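# Seat three sleeves band-down on separate pins

## Task

As each of the three arriving sleeves shows up, place it on its own pin (never two on one pin) with its coloured band at the bottom, then press it down until it sits flat against the table. A sleeve that lands on a pin's rim and then slides down from there may count as a failure.

## Robot and tools

Robot: two arms, left_arm (left hand) and right_arm (right hand, the mirror of the left). Calibrated bases in the scene frame: left_arm (-0.012, +0.339, 0) m, quat_wxyz (+1.000, 0, 0, -0.014); right_arm (-0.059, -0.422, 0) m, quat_wxyz (+1.000, 0, 0, +0.003). A two-camera stand sits behind the arms. Loose objects may occasionally get a brief outside push.

Scene frame: origin at table-top height, halfway between the nominal bases; +z up, +x out over the table, +y toward left_arm. Positions, quaternions, velocities and absolute poses in results use this frame. Offsets you send use the axes of that arm's own Hand target.

Hand point: a point fixed to the palm, 0.05 m in front of it and 0.15 m out from the wrist flange along the fingers. Its +z runs along straight fingers (tips reach 0.06 to 0.07 m past it), +y points out of the palm, +x runs across the palm away from the thumb on the right hand and toward the thumb on the left hand. A bracket on the little-finger side of the wrist can strike things. With fingers level, the wrist may hang lower than the hand point and reach the table first.

One row = 28 numbers, each in [-1, 1], always for both arms: left_arm dx, dy, dz, rx, ry, rz, then thumb_turn, thumb_bend, index, middle, ring, little, force_limit, speed; then the same 14 for right_arm. The six pose numbers are an offset, not a pose: measured from the arm's Hand target as it stood when the action or move began, along that target's own axes; 1.0 equals 0.6 m or 180 degrees; rx, ry, rz form a single rotation vector. Every row in an action counts from that same start, so repeating an offset in a new call moves further. All six zero means go to (hold) the current Hand target. The controller limits commanded orientation to 32 degrees from the measured one per step. Hand numbers are absolute targets: -1 open, +1 closed (thumb_turn +1 puts the thumb opposite the fingers). force_limit maps -1..+1 to about 0..10 N at the fingertip (0..15 N for the two thumb motors); speed rises from near zero at -1 to full at +0.48 and stays full up to +1. There is no 'no change' value: to keep a hand as it is, resend the eight hand numbers of its last executed row (or, if none yet, its hand_measured plus hand_force_limit and hand_speed). With the thumb turned in, the hand can grasp things 0.035 to 0.065 m thick; close at speed -0.94 or lower for a soft grip. To tighten, raise force_limit and send a more-closed target than hand_measured.

Tools:
- execute_actions(actions, cameras): actions is a list of actions; each action is up to 15 rows, one per 1/30 s step, the last row held if fewer. Images return only for an empty actions list or when cameras names them.
- move(target, speed, blend, stop_force, zero, blocking, cameras): target is one 28-number row or a list of up to 15 rows, every row an offset from the same starting Hand targets. speed in m/s, 0.002 to 3.6, default 0.25 (turns up to twice that in rad/s); one value or one per target. blend in m rounds corners of a list; 0 stops at each. stop_force in N, 3 to 120, ends an arm's path when its wrist sensor feels that much push; not reliable for turning moves or very light contacts, and omit it when backing away from something pressed. zero (only with stop_force) re-zeroes before moving; blocking=false returns early (not allowed with stop_force). The moves do not avoid obstacles or the other arm; routes near an arm's own base can flip its shoulder, so go around.
- wait(seconds 0 to 10, cameras); stop(cameras) brakes a running move.
- zoom_image(camera, region [x0, y0, x1, y1] pixels, max 504 by 504) on the latest image of that camera.
- show_instructions(): shows the reference image pages.
- zero_wrist_force(arm: left_arm or right_arm).
- finished_scene(scene 1): ends the scene permanently.
Cameras: cam_head_left, cam_head_right, cam_high, cam_low (896x504), cam_left_wrist, cam_right_wrist (672x504).

Results: per arm end_effector_position (m), end_effector_quat_wxyz, velocities (omitted when joints read within noise), Hand target (last commanded pose after clipping, base for the next offsets; the hand may rest short of it, so send the remainder as an offset), joint positions and torques, Wrist force/torque in the end effector's axes plus the peak since last shown, and hand_measured, hand_stopped_by (moving, target, force, stalled, fault), hand_load_n in motor order. A lost grip shows as hand_load_n near 0. A move adds a 'move:' line: done, off_target, moving, held or fault, plus limits=paced (pose clipped) or limits=held (steps withheld, e.g. by the arm-to-arm clearance check).

Avoid: net force near 150 N on an arm or wrist-joint torque near 24.9 N m (the arm freezes for 10 s); pressing past a firm contact with a stiff arm; fast moves into things; arms or hands touching or squeezing each other; dropping or releasing a moving sleeve; letting anything leave the table; heavy finger loads; motors reaching 85 °C (watch MOTOR HOT). Lower sleeves gently and centred over pins so they do not catch on a rim.

Each tool is called after ">>>" by a JSON object that holds its "api" and its "payload".

Reference images:

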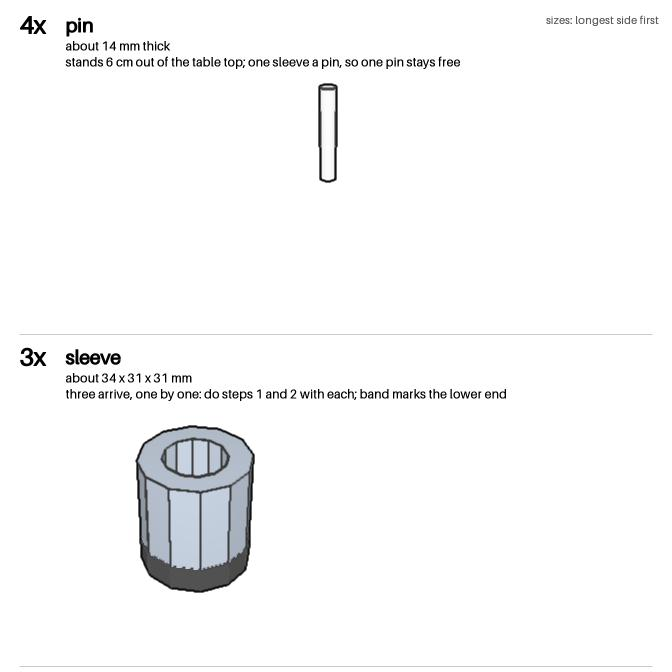

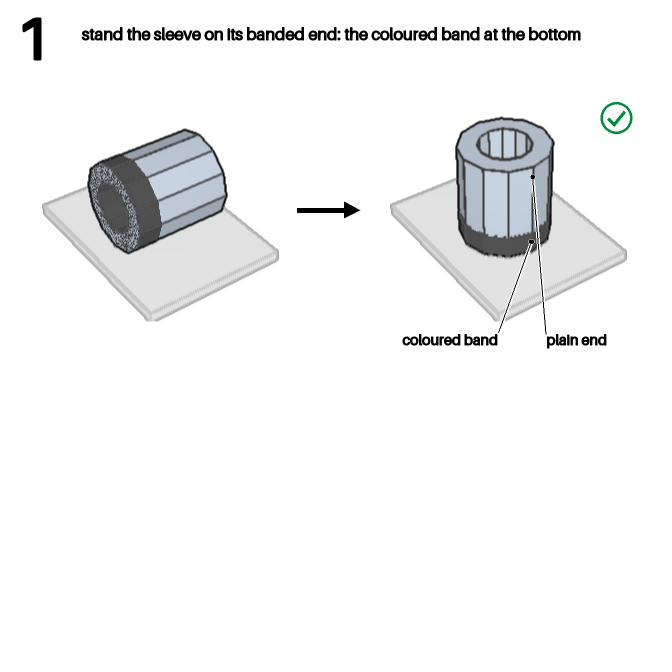

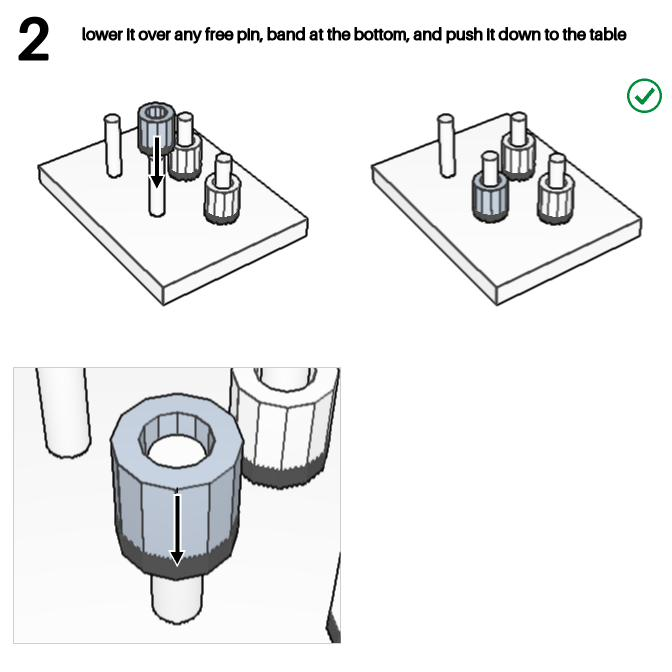

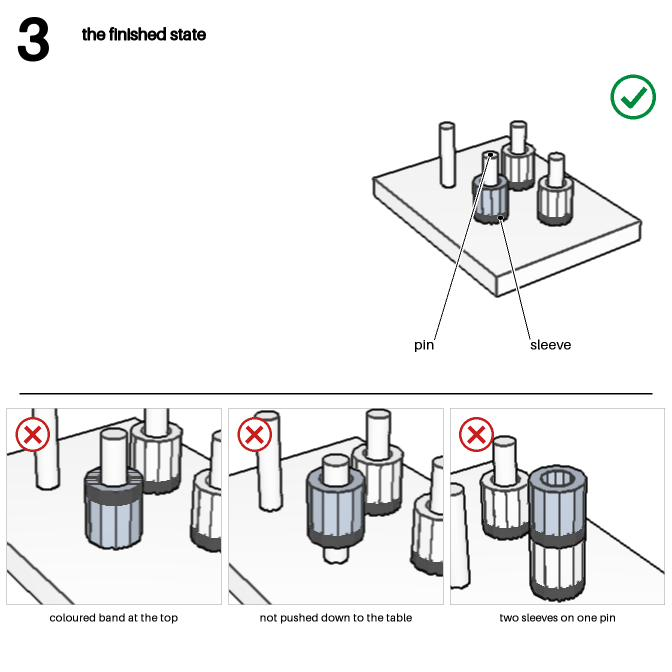

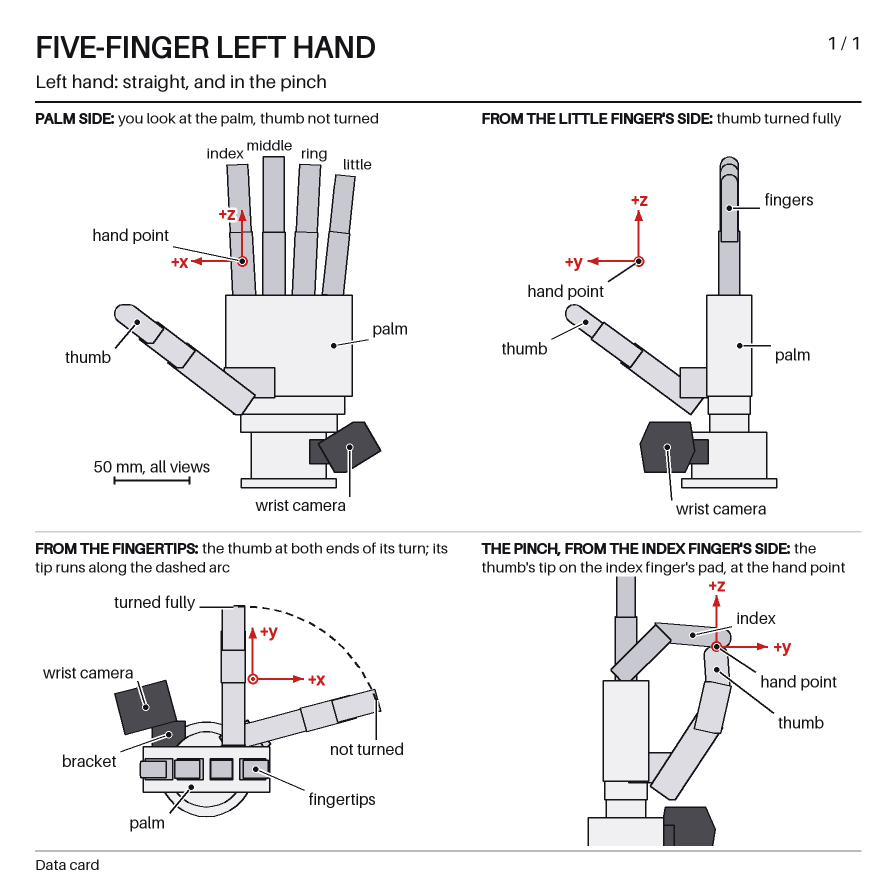

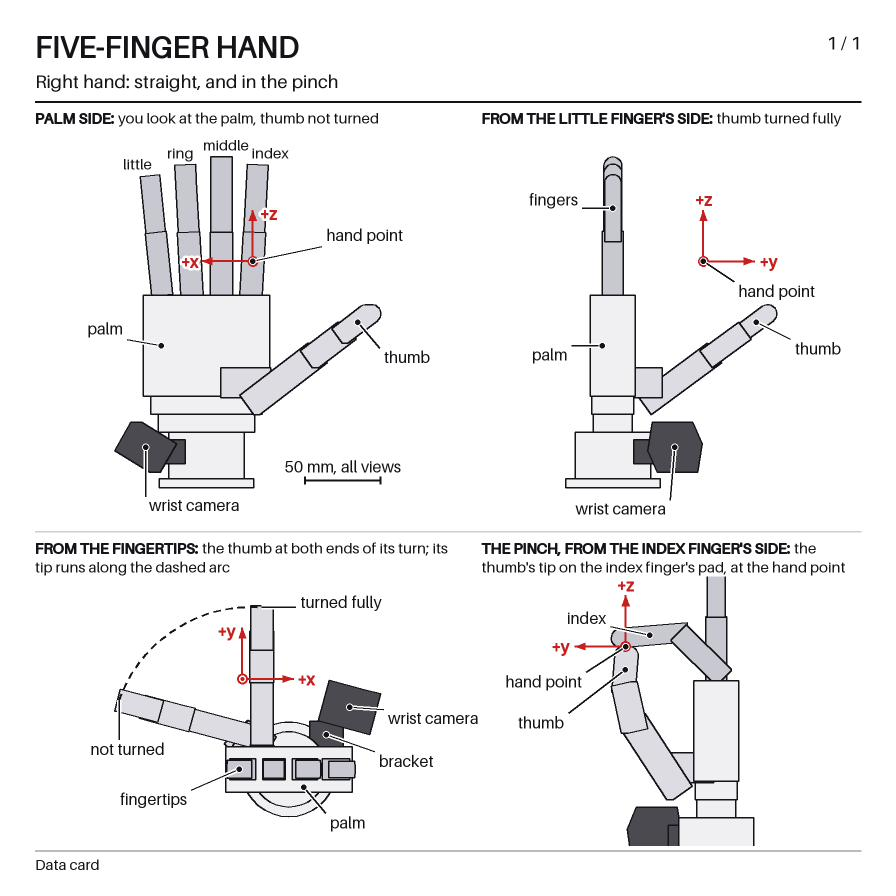

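## Session

>>> {"api": "execute_actions", "payload": {"actions": []}}

Scene clock: 0.00 s.
left_arm: end_effector_position=(+0.3795, +0.2717, +0.3260) hand_measured=(-1.000, -1.000, -1.000, -1.000, -1.000, -1.000) hand_load_n=(+0.0, +0.0, +0.0, +0.0, +0.0, +0.0) hand_stopped_by=(target, target, target, target, target, target) hand_force_limit=0.00 hand_speed=-0.80 end_effector_quat_wxyz=(-0.049, +0.798, -0.597, -0.072) | right_arm: end_effector_position=(+0.5651, -0.2131, +0.3767) hand_measured=(-1.000, -1.000, -1.000, -1.000, -1.000, -1.000) hand_load_n=(+0.0, +0.0, +0.0, +0.0, +0.0, +0.0) hand_stopped_by=(target, target, target, target, target, target) hand_force_limit=0.00 hand_speed=-0.80 end_effector_quat_wxyz=(+0.209, -0.063, +0.976, +0.018)
Joint positions: left_arm=[3.328 -1.923 -1.185 1.508 -1.743 3.011] | right_arm=[-0.012 -1.041 0.776 1.418 1.507 -1.692]
Joint velocities: within noise
Joint torques (N m): no reading
Motor temperatures (°C): left_arm=[29 37 44 36 41 33] | right_arm=[33 26 33 38 42 37]
Wrist force (N): no reading
Wrist torque (N m): no reading
Wrist force, peak (N): no reading
Hand target: left_arm +0.3795, +0.2717, +0.3260; -0.049, +0.798, -0.597, -0.072 | right_arm +0.5651, -0.2131, +0.3767; +0.209, -0.063, +0.976, +0.018

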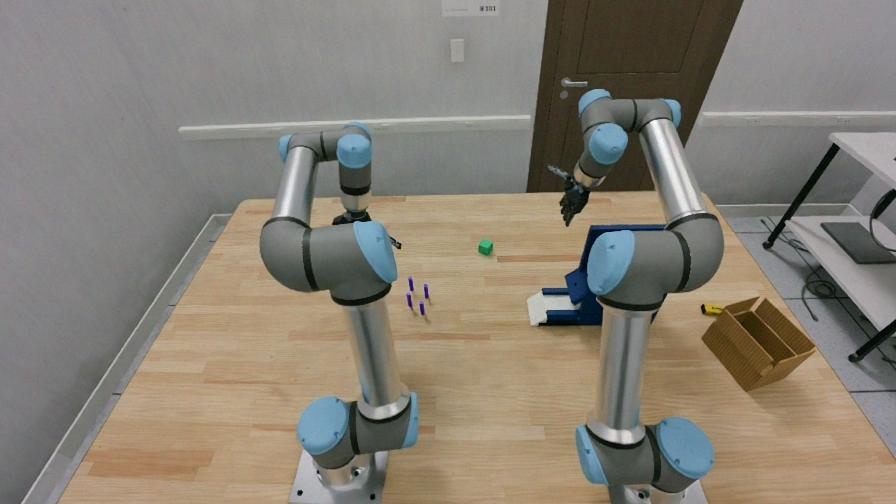

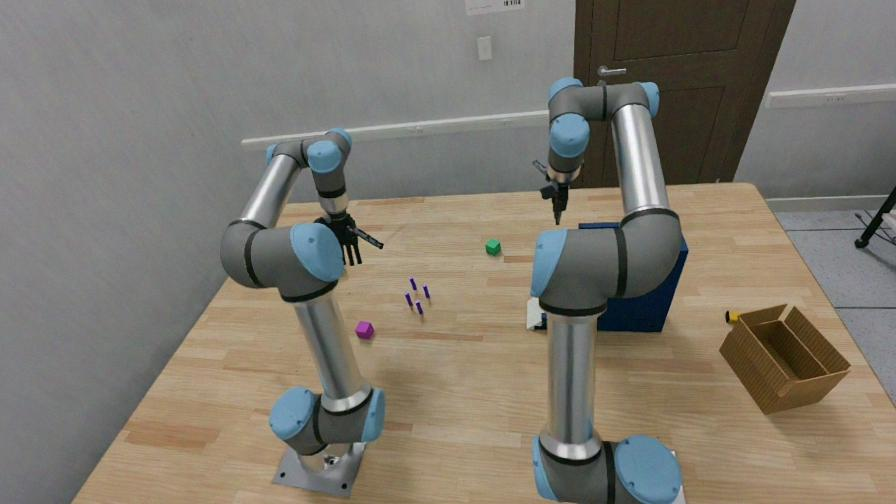

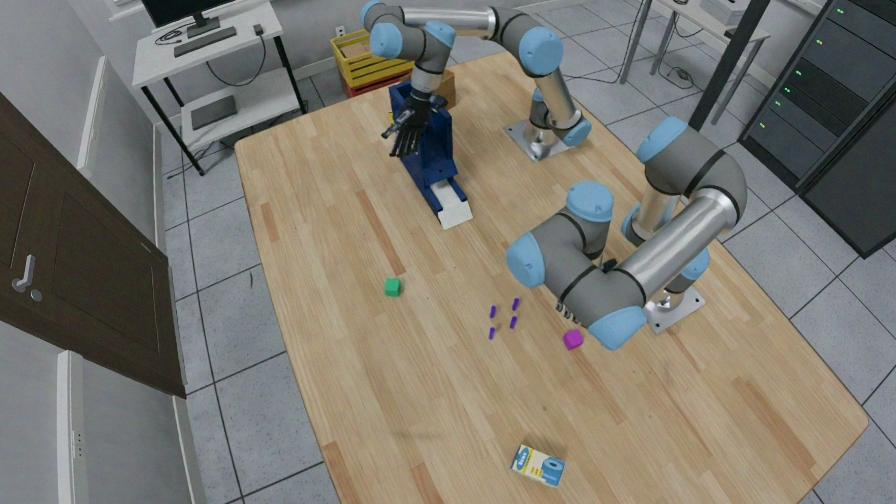

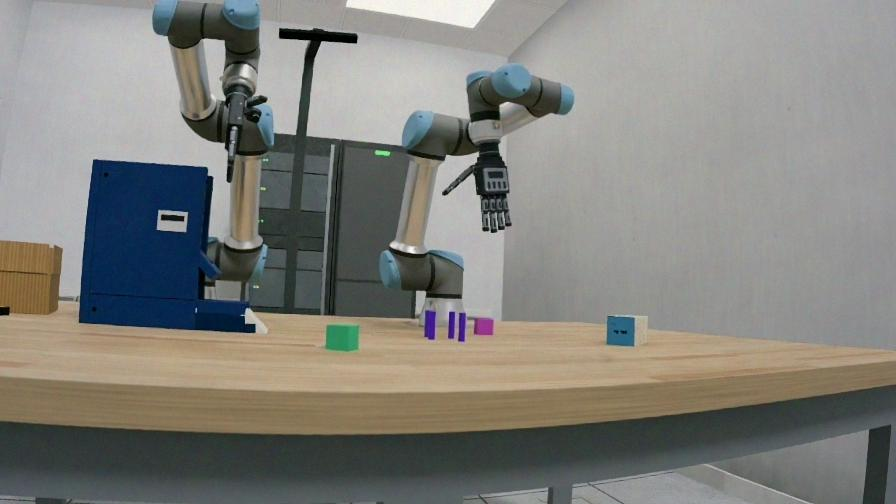

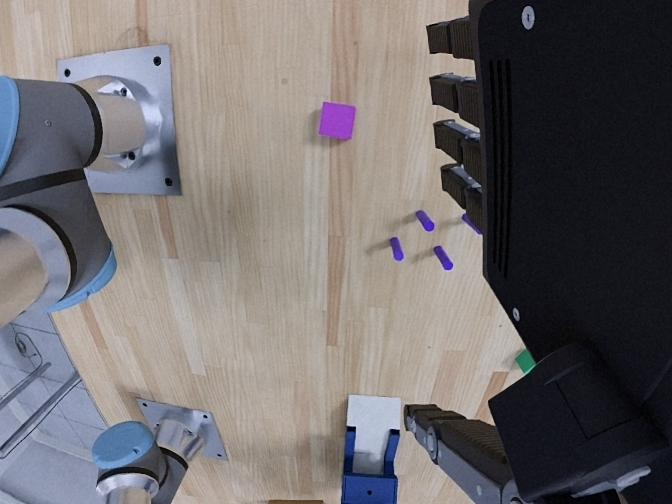

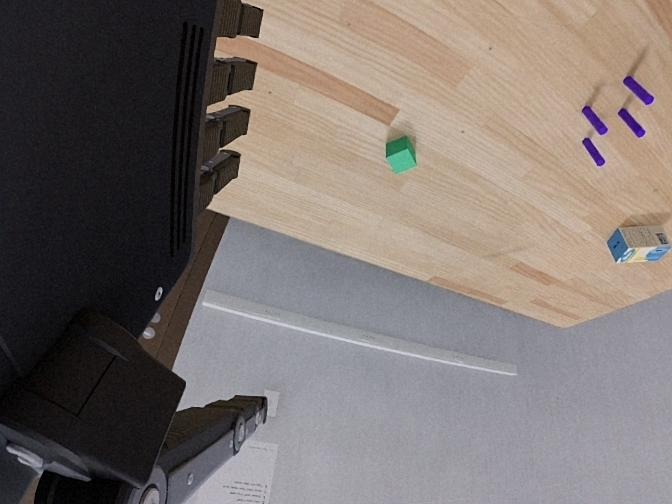

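>>> {"api": "zoom_image", "payload": {"camera": "cam_head_left", "region": [350, 200, 700, 400]}}

>>> {"api": "zoom_image", "payload": {"camera": "cam_high", "region": [340, 60, 640, 380]}}

>>> {"api": "zoom_image", "payload": {"camera": "cam_low", "region": [50, 140, 554, 400]}}

>>> {"api": "zoom_image", "payload": {"camera": "cam_left_wrist", "region": [280, 180, 530, 504]}}

Scaled by 1.440 from the camera's 896x504 image, which has a finer 1280x720 frame.

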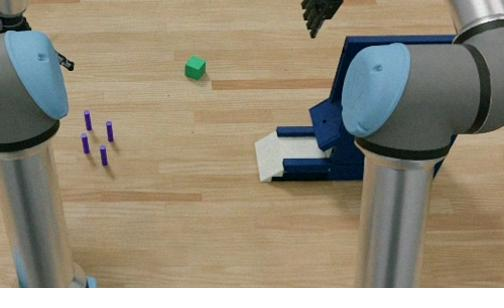

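Scaled by 1.575 from the camera's 896x504 image, which has a finer 1280x720 frame.

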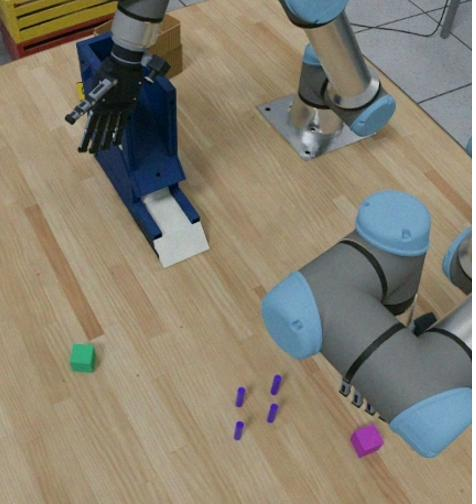

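Scaled by 1.000.

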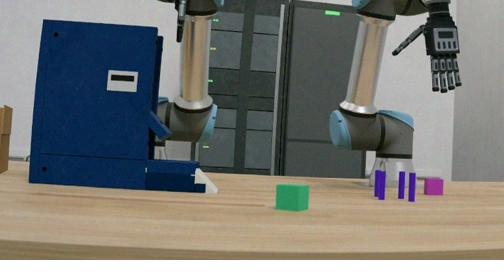

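Scaled by 1.556 from the camera's 672x504 image, which has a finer 960x720 frame.

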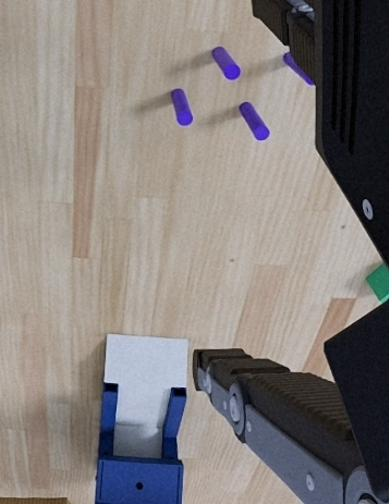

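>>> {"api": "wait", "payload": {"seconds": 1, "cameras": ["cam_high", "cam_left_wrist", "cam_head_left"]}}

Scene clock: 42.87 s.
left_arm: end_effector_position=(+0.3795, +0.2717, +0.3260) hand_measured=(-1.000, -1.000, -1.000, -1.000, -1.000, -1.000) hand_load_n=(+0.0, +0.0, +0.0, +0.0, +0.0, +0.0) hand_stopped_by=(target, target, target, target, target, target) hand_force_limit=0.00 hand_speed=-0.80 end_effector_quat_wxyz=(-0.049, +0.798, -0.597, -0.072) | right_arm: end_effector_position=(+0.5651, -0.2131, +0.3767) hand_measured=(-1.000, -1.000, -1.000, -1.000, -1.000, -1.000) hand_load_n=(+0.0, +0.0, +0.0, +0.0, +0.0, +0.0) hand_stopped_by=(target, target, target, target, target, target) hand_force_limit=0.00 hand_speed=-0.80 end_effector_quat_wxyz=(+0.209, -0.063, +0.976, +0.018)
Joint positions: left_arm=[3.328 -1.923 -1.185 1.508 -1.743 3.011] | right_arm=[-0.012 -1.041 0.776 1.418 1.507 -1.692]
Joint torques (N m): left_arm=[-0.17 37.66 18.46 -3.57 -0.61 0.44] | right_arm=[-0.22 -45.55 -20.7 1.94 -0.78 0.27]
Wrist force (N): left_arm=[-0.2 0.1 0.1] | right_arm=[-0.1 0.1 0.1]
Wrist torque (N m): left_arm=[0.01 0.02 -0.01] | right_arm=[0.01 0.02 0.00]
Wrist force, peak (N): left_arm=[0.1 0.0 0.6] | right_arm=[-0.2 -0.6 -0.2]
Hand target: left_arm +0.3795, +0.2717, +0.3260; -0.049, +0.798, -0.597, -0.072 | right_arm +0.5651, -0.2131, +0.3767; +0.209, -0.063, +0.976, +0.018
wait: 1.00 s; at rest from the start
Images, in order (width x height): cam_head_left 896x504, cam_high 896x504, cam_left_wrist 672x504.

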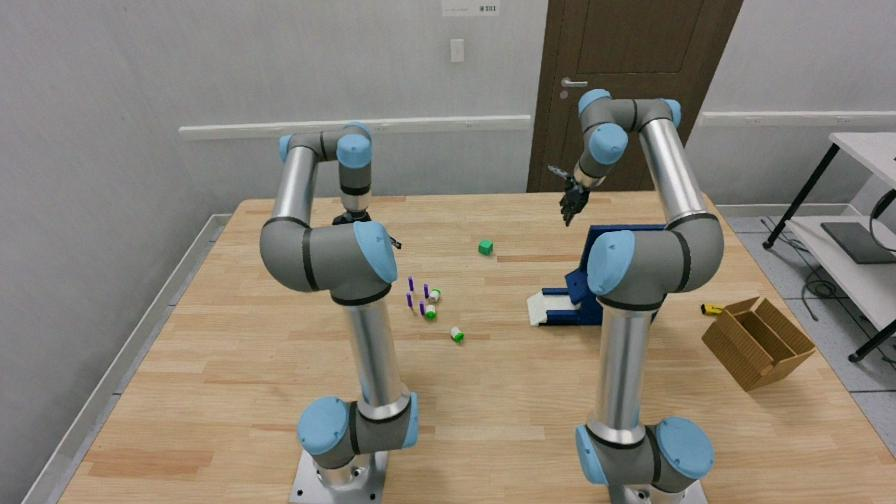

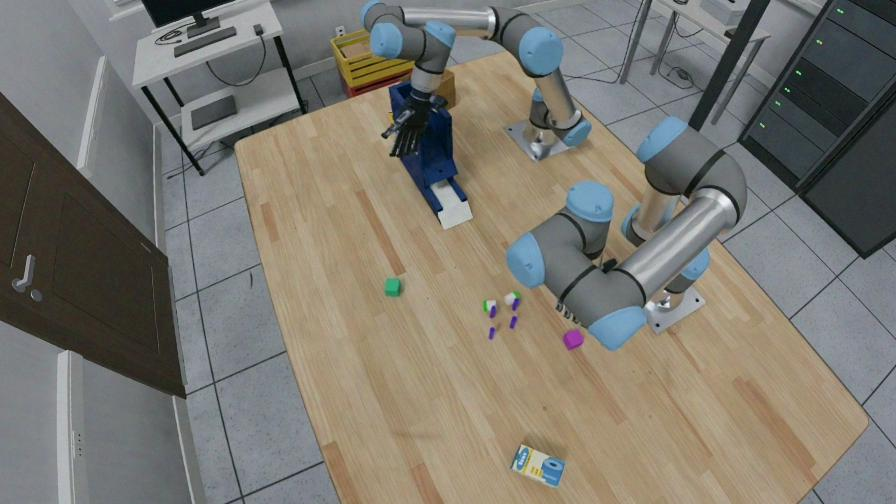

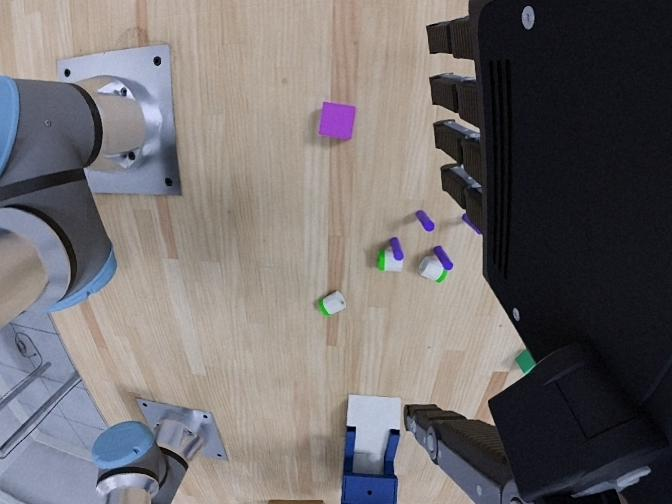

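>>> {"api": "zoom_image", "payload": {"camera": "cam_left_wrist", "region": [300, 180, 500, 330]}}

>>> {"api": "zoom_image", "payload": {"camera": "cam_high", "region": [440, 250, 600, 370]}}

>>> {"api": "zoom_image", "payload": {"camera": "cam_head_left", "region": [380, 260, 500, 350]}}

Scaled by 2.520 from the camera's 672x504 image, which has a finer 960x720 frame.

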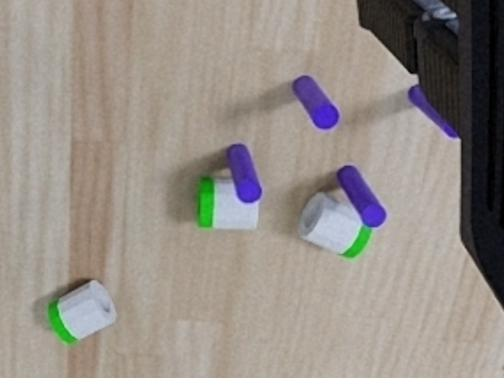

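Scaled by 3.150 from the camera's 896x504 image, which has a finer 1280x720 frame.

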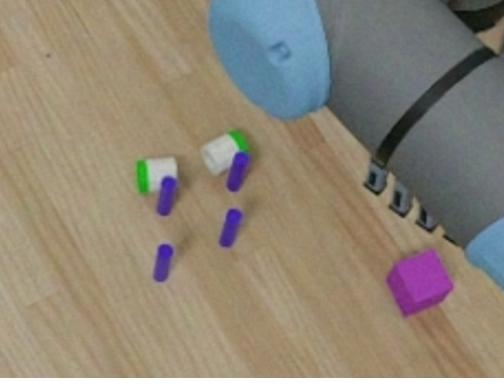

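Scaled by 4.200 from the camera's 896x504 image, which has a finer 1280x720 frame.

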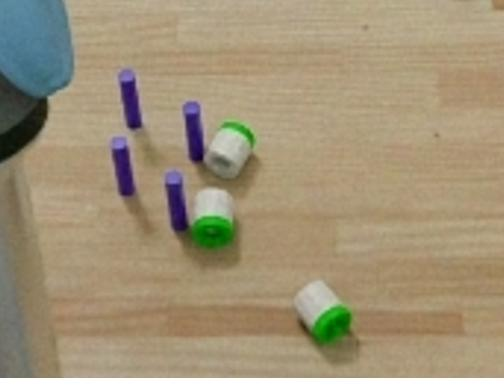

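>>> {"api": "move", "payload": {"target": [0.3768, 0.1345, 0.1482, 0.2263, 0.1921, 0.392, 1, -1, -0.3, -0.3, 1, 1, -0.4, 0, 0, 0, 0, 0, 0, 0, -1, -1, -1, -1, -1, -1, 0, -0.8], "speed": 0.3, "cameras": ["cam_left_wrist", "cam_right_wrist", "cam_high", "cam_low", "cam_head_right"]}}

Scene clock: 178.93 s.
left_arm: end_effector_position=(+0.3598, +0.0498, +0.1997) hand_measured=(+1.000, -1.000, -0.300, -0.300, +1.000, +1.000) hand_load_n=(+0.0, +0.0, +0.0, +0.0, +0.0, +0.0) hand_stopped_by=(target, target, target, target, target, target) hand_force_limit=-0.40 hand_speed=0.00 end_effector_quat_wxyz=(+0.089, -0.243, +0.908, -0.330) | right_arm: end_effector_position=(+0.5651, -0.2131, +0.3767) hand_measured=(-1.000, -1.000, -1.000, -1.000, -1.000, -1.000) hand_load_n=(-0.5, +0.0, +0.0, +0.0, +0.0, +0.0) hand_stopped_by=(target, target, target, target, target, target) hand_force_limit=0.00 hand_speed=-0.80 end_effector_quat_wxyz=(+0.209, -0.063, +0.976, +0.018)
Joint positions: left_arm=[3.051 -1.738 -1.679 2.312 -1.03 3.939] | right_arm=[-0.012 -1.041 0.776 1.418 1.507 -1.692]
Joint torques (N m): left_arm=[8.14 38.45 29.45 -3.31 1.32 0.71] | right_arm=[-0.73 -51.25 -25.42 3.39 -2.5 0.64]
Wrist force (N): left_arm=[1.6 -1.9 1.4] | right_arm=[-0.1 -0.2 -0.4]
Wrist torque (N m): left_arm=[-0.15 -0.10 0.25] | right_arm=[0.00 0.03 -0.01]
Wrist force, peak (N): left_arm=[1.8 -2.1 1.8] | right_arm=[-0.5 -0.1 -0.5]
Hand target: left_arm +0.3598, +0.0498, +0.1999; +0.089, -0.243, +0.908, -0.330 | right_arm +0.5651, -0.2131, +0.3767; +0.209, -0.063, +0.976, +0.018
Off the commanded pose: left_arm 0.000 m, 0 deg | right_arm 0.000 m, 0 deg.
move: done
Images, in order (width x height): cam_head_right 896x504, cam_high 896x504, cam_low 896x504, cam_left_wrist 672x504, cam_right_wrist 672x504.

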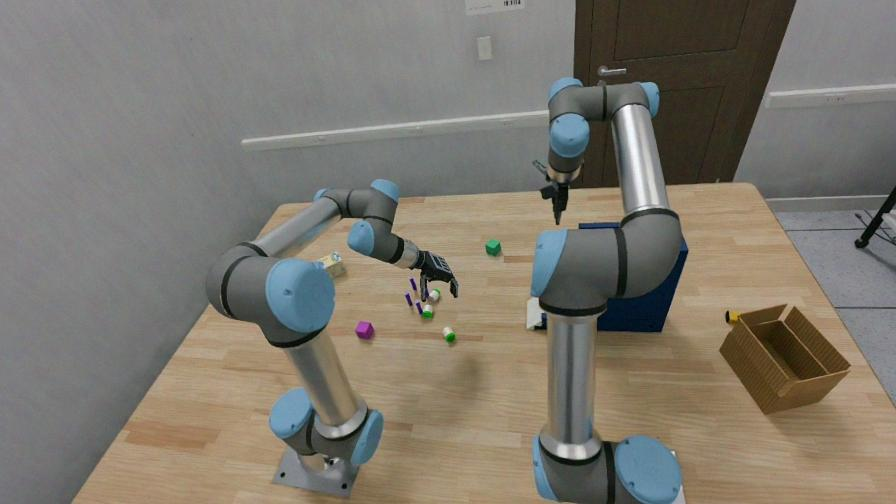

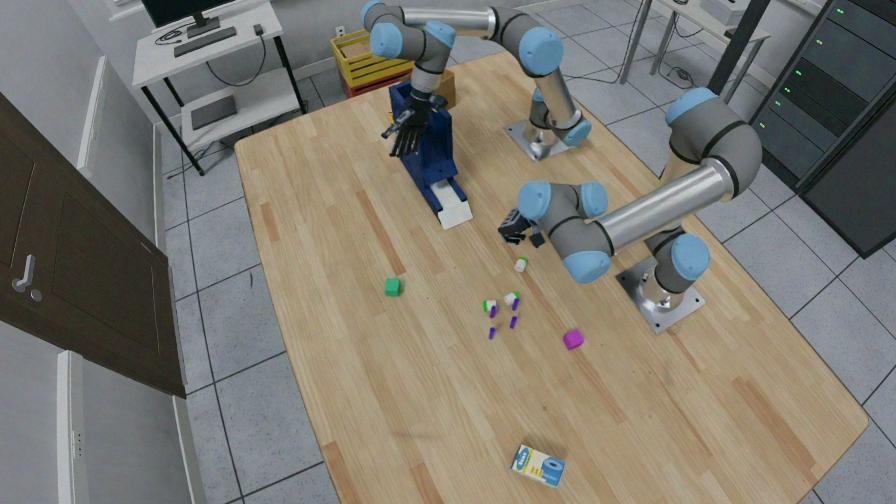

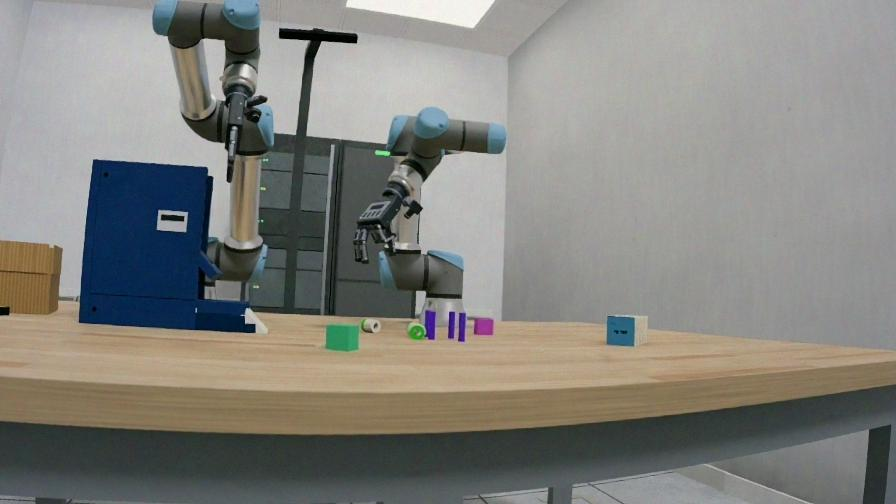

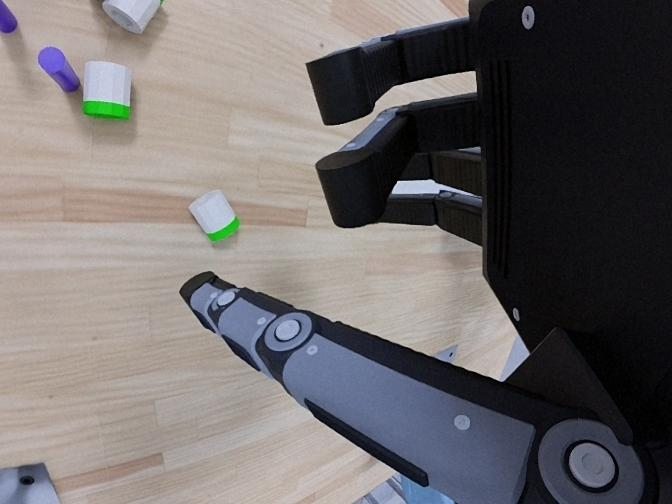

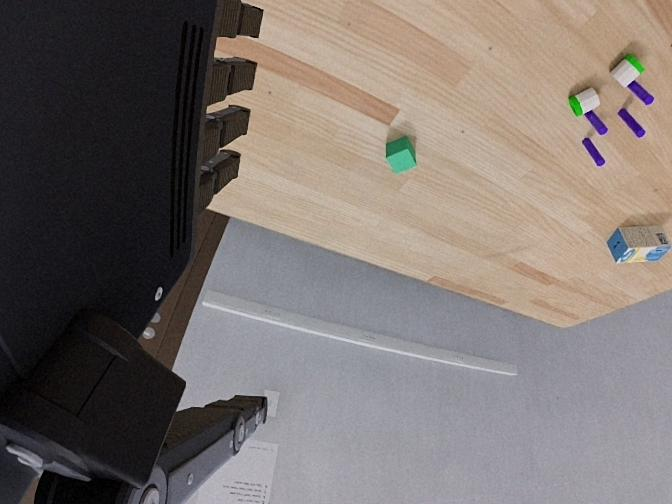

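>>> {"api": "zoom_image", "payload": {"camera": "cam_left_wrist", "region": [170, 0, 520, 380]}}

Scaled by 1.326 from the camera's 672x504 image, which has a finer 960x720 frame.

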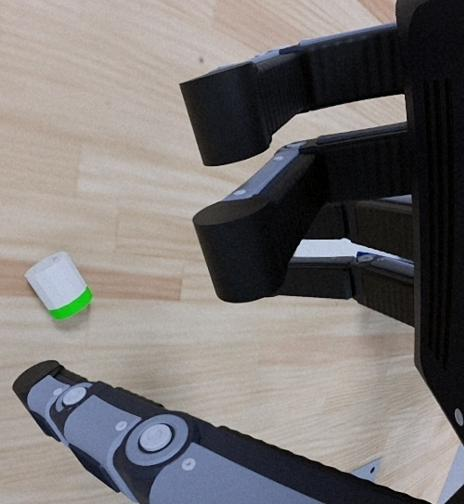

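>>> {"api": "move", "payload": {"target": [0.0218, 0.1247, 0.1348, 0, 0, 0, 1, -1, 0.1, 0.1, 1, 1, -0.4, 0, 0, 0, 0, 0, 0, 0, -1, -1, -1, -1, -1, -1, 0, -0.8], "speed": 0.25, "cameras": ["cam_left_wrist", "cam_low", "cam_high"]}}

Scene clock: 214.20 s.
left_arm: end_effector_position=(+0.3459, +0.0479, +0.0899) hand_measured=(+1.000, -1.000, +0.100, +0.100, +1.000, +1.000) hand_load_n=(+0.0, +0.0, +0.0, +0.0, +0.0, +0.0) hand_stopped_by=(target, target, target, target, target, target) hand_force_limit=-0.40 hand_speed=0.00 end_effector_quat_wxyz=(+0.089, -0.243, +0.908, -0.330) | right_arm: end_effector_position=(+0.5651, -0.2131, +0.3767) hand_measured=(-1.000, -1.000, -1.000, -1.000, -1.000, -1.000) hand_load_n=(+0.0, +0.0, +0.0, +0.0, +0.0, +0.5) hand_stopped_by=(target, target, target, target, target, target) hand_force_limit=0.00 hand_speed=-0.80 end_effector_quat_wxyz=(+0.209, -0.063, +0.976, +0.018)
Joint positions: left_arm=[3.041 -1.818 -1.886 2.604 -1.035 3.929] | right_arm=[-0.012 -1.041 0.776 1.418 1.507 -1.692]
Joint torques (N m): left_arm=[4.12 32.85 9.89 0.77 0.46 1.47] | right_arm=[-0.17 -51.2 -25.26 3.25 -2.48 0.9]
Wrist force (N): left_arm=[1.1 -1.8 1.5] | right_arm=[-0.4 0.0 -0.1]
Wrist torque (N m): left_arm=[-0.17 -0.02 0.23] | right_arm=[0.02 0.07 -0.02]
Wrist force, peak (N): left_arm=[1.3 -3.2 0.0] | right_arm=[-0.3 0.1 -0.6]
Hand target: left_arm +0.3459, +0.0479, +0.0898; +0.089, -0.243, +0.908, -0.330 | right_arm +0.5651, -0.2131, +0.3767; +0.209, -0.063, +0.976, +0.018
Off the commanded pose: left_arm 0.000 m, 0 deg | right_arm 0.000 m, 0 deg.
move: done
Images, in order (width x height): cam_high 896x504, cam_low 896x504, cam_left_wrist 672x504.

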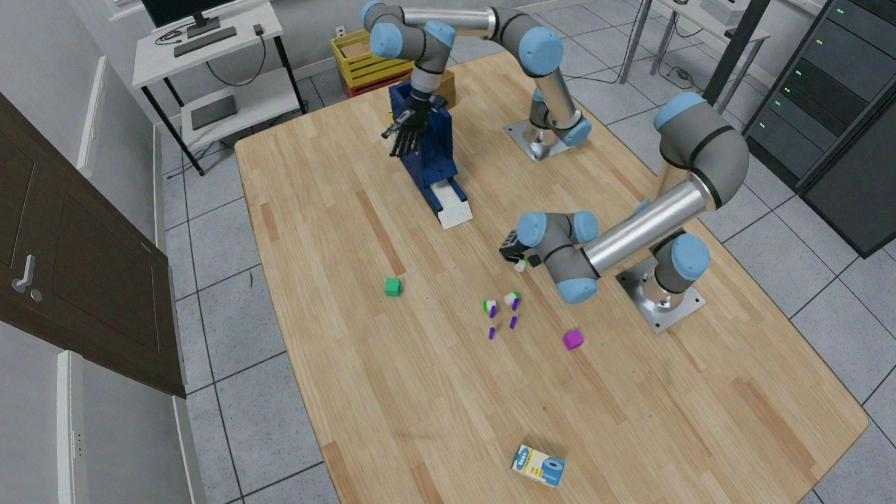

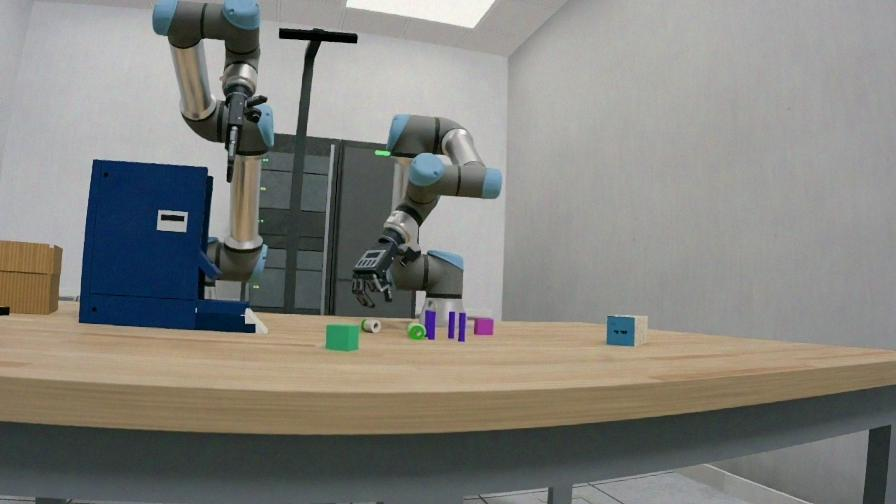

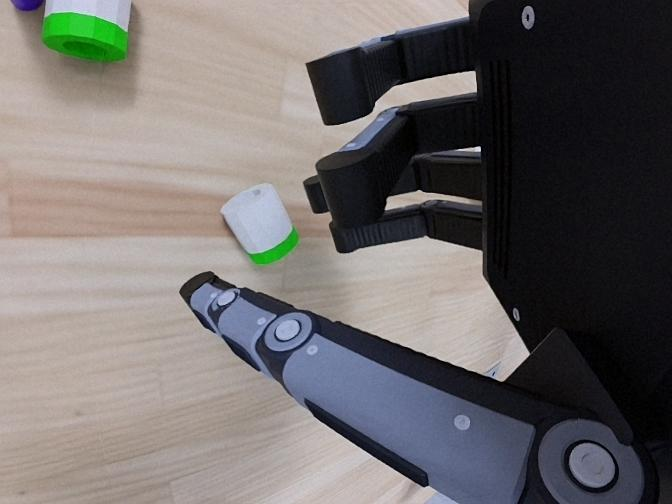

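>>> {"api": "move", "payload": {"target": [0.0, 0.026, 0.0542, 0, 0, 0, 1, -1, 0.1, 0.1, 1, 1, -0.4, 0, 0, 0, 0, 0, 0, 0, -1, -1, -1, -1, -1, -1, 0, -0.8], "speed": 0.15, "cameras": ["cam_left_wrist"]}}

>>> {"api": "zoom_image", "payload": {"camera": "cam_left_wrist", "region": [170, 130, 422, 330]}}

Scene clock: 227.13 s.
left_arm: end_effector_position=(+0.3503, +0.0402, +0.0548) hand_measured=(+1.000, -1.000, +0.100, +0.100, +1.000, +1.000) hand_load_n=(+0.0, +0.0, +0.0, +0.0, +0.5, +0.0) hand_stopped_by=(target, target, target, target, target, target) hand_force_limit=-0.40 hand_speed=0.00 end_effector_quat_wxyz=(+0.089, -0.243, +0.908, -0.330) | right_arm: end_effector_position=(+0.5651, -0.2131, +0.3767) hand_measured=(-1.000, -1.000, -1.000, -1.000, -1.000, -1.000) hand_load_n=(+0.0, +0.0, +0.0, +0.0, +0.0, +0.0) hand_stopped_by=(target, target, target, target, target, target) hand_force_limit=0.00 hand_speed=-0.80 end_effector_quat_wxyz=(+0.209, -0.063, +0.976, +0.018)
Joint positions: left_arm=[3.021 -1.882 -1.905 2.697 -1.044 3.908] | right_arm=[-0.012 -1.041 0.776 1.418 1.507 -1.692]
Joint torques (N m): left_arm=[6.66 39.22 25.58 -3.71 1.96 2.24] | right_arm=[-0.65 -51.3 -25.04 3.31 -2.55 0.86]
Wrist force (N): left_arm=[1.0 -2.0 1.6] | right_arm=[0.0 0.2 -0.3]
Wrist torque (N m): left_arm=[-0.21 -0.01 0.20] | right_arm=[0.05 0.02 0.00]
Wrist force, peak (N): left_arm=[1.0 -1.5 2.5] | right_arm=[-0.4 -0.4 -0.4]
Hand target: left_arm +0.3504, +0.0402, +0.0549; +0.089, -0.243, +0.908, -0.330 | right_arm +0.5651, -0.2131, +0.3767; +0.209, -0.063, +0.976, +0.018
Off the commanded pose: left_arm 0.000 m, 0 deg | right_arm 0.000 m, 0 deg.
move: done
Images, in order (width x height): cam_left_wrist 672x504.

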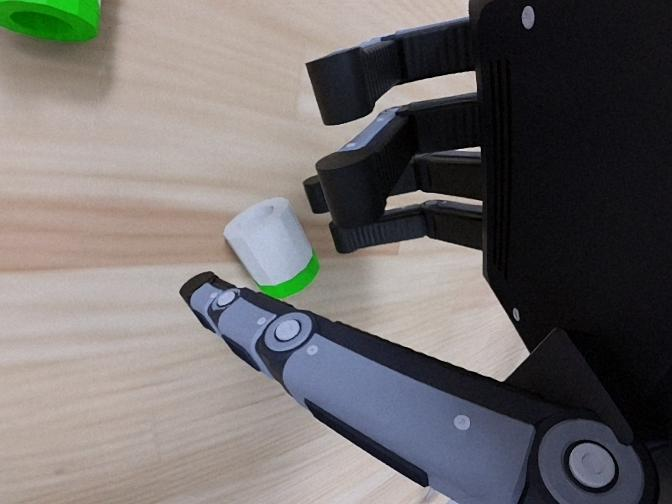

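Scaled by 2.000 from the camera's 672x504 image, which has a finer 960x720 frame.

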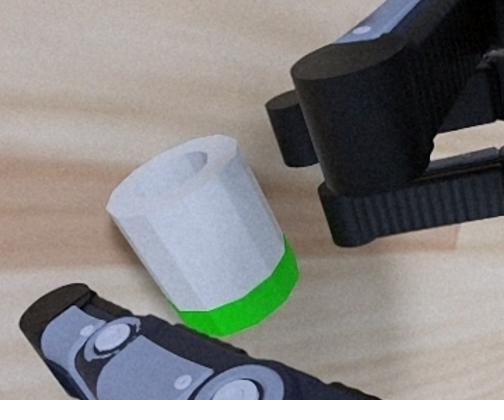

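>>> {"api": "move", "payload": {"target": [0.0083, 0.0364, 0.0434, 0, 0, 0, 1, -1, 0.1, 0.1, 1, 1, -0.4, 0, 0, 0, 0, 0, 0, 0, -1, -1, -1, -1, -1, -1, 0, -0.8], "speed": 0.05, "stop_force": 4, "cameras": ["cam_left_wrist", "cam_low"]}}

>>> {"api": "zoom_image", "payload": {"camera": "cam_left_wrist", "region": [170, 130, 422, 330]}}

>>> {"api": "zoom_image", "payload": {"camera": "cam_low", "region": [320, 250, 500, 360]}}

Scene clock: 234.03 s.
left_arm: end_effector_position=(+0.3475, +0.0385, +0.0321) hand_measured=(+1.000, -1.000, +0.100, +0.100, +1.000, +1.000) hand_load_n=(+0.0, +0.0, +0.0, -0.5, +0.0, +0.0) hand_stopped_by=(target, target, target, target, target, target) hand_force_limit=-0.40 hand_speed=0.00 end_effector_quat_wxyz=(+0.089, -0.243, +0.908, -0.330) | right_arm: end_effector_position=(+0.5651, -0.2131, +0.3767) hand_measured=(-1.000, -1.000, -1.000, -1.000, -1.000, -1.000) hand_load_n=(+0.0, -0.5, +0.0, +0.0, +0.0, +0.0) hand_stopped_by=(target, target, target, target, target, target) hand_force_limit=0.00 hand_speed=-0.80 end_effector_quat_wxyz=(+0.209, -0.063, +0.976, +0.018)
Joint positions: left_arm=[3.015 -1.913 -1.933 2.76 -1.047 3.902] | right_arm=[-0.012 -1.041 0.776 1.418 1.507 -1.692]
Joint torques (N m): left_arm=[8.22 24.15 26.16 1.24 2.03 1.89] | right_arm=[-0.68 -51.83 -24.92 3.25 -2.52 0.9]
Wrist force (N): left_arm=[1.5 -2.2 0.7] | right_arm=[-0.1 -0.1 -0.2]
Wrist torque (N m): left_arm=[-0.19 -0.04 0.16] | right_arm=[0.01 0.02 -0.01]
Wrist force, peak (N): left_arm=[-2.0 -44.7 -21.7] | right_arm=[-0.2 -0.1 -0.7]
Hand target: left_arm +0.3475, +0.0385, +0.0321; +0.089, -0.243, +0.908, -0.330 (not the last commanded pose) | right_arm +0.5651, -0.2131, +0.3767; +0.209, -0.063, +0.976, +0.018
Off the commanded pose: left_arm 0.011 m, 0 deg | right_arm 0.000 m, 0 deg.
move: contact (left_arm)
Images, in order (width x height): cam_low 896x504, cam_left_wrist 672x504.

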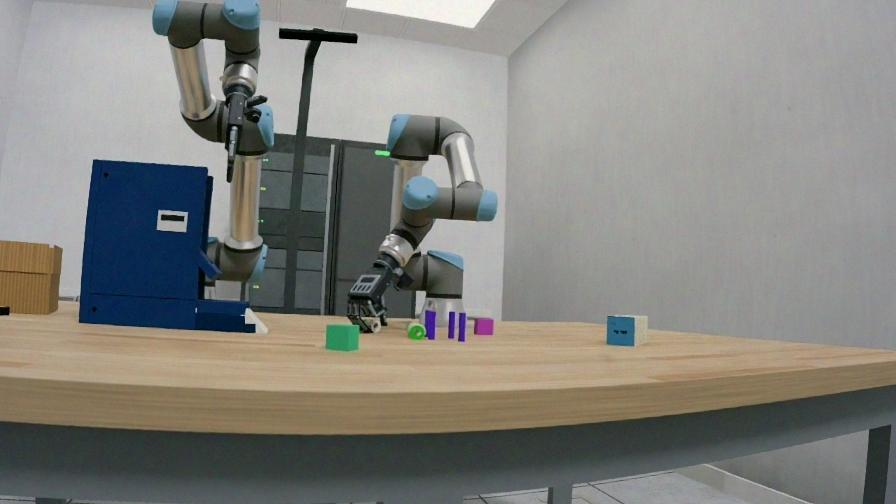

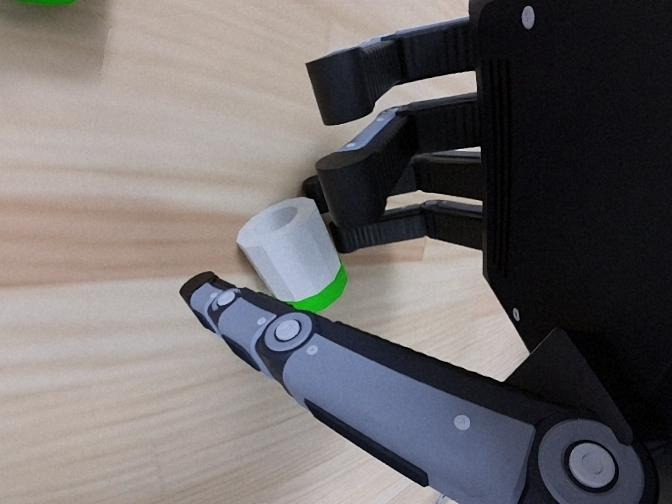

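Scaled by 2.000 from the camera's 672x504 image, which has a finer 960x720 frame.

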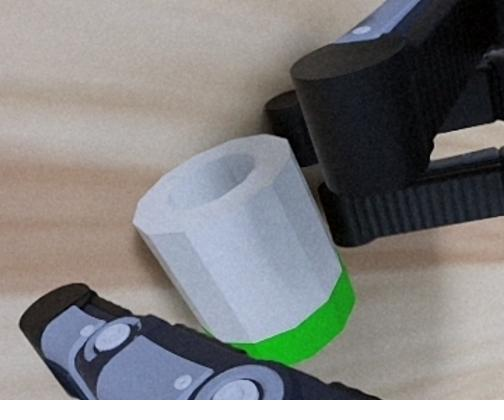

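Scaled by 2.800 from the camera's 896x504 image, which has a finer 1280x720 frame.

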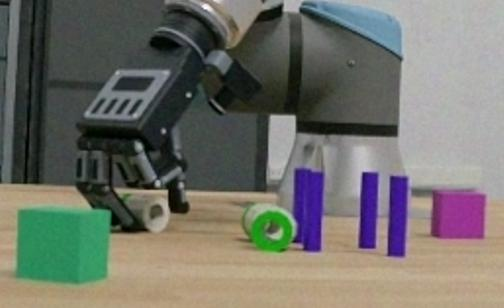

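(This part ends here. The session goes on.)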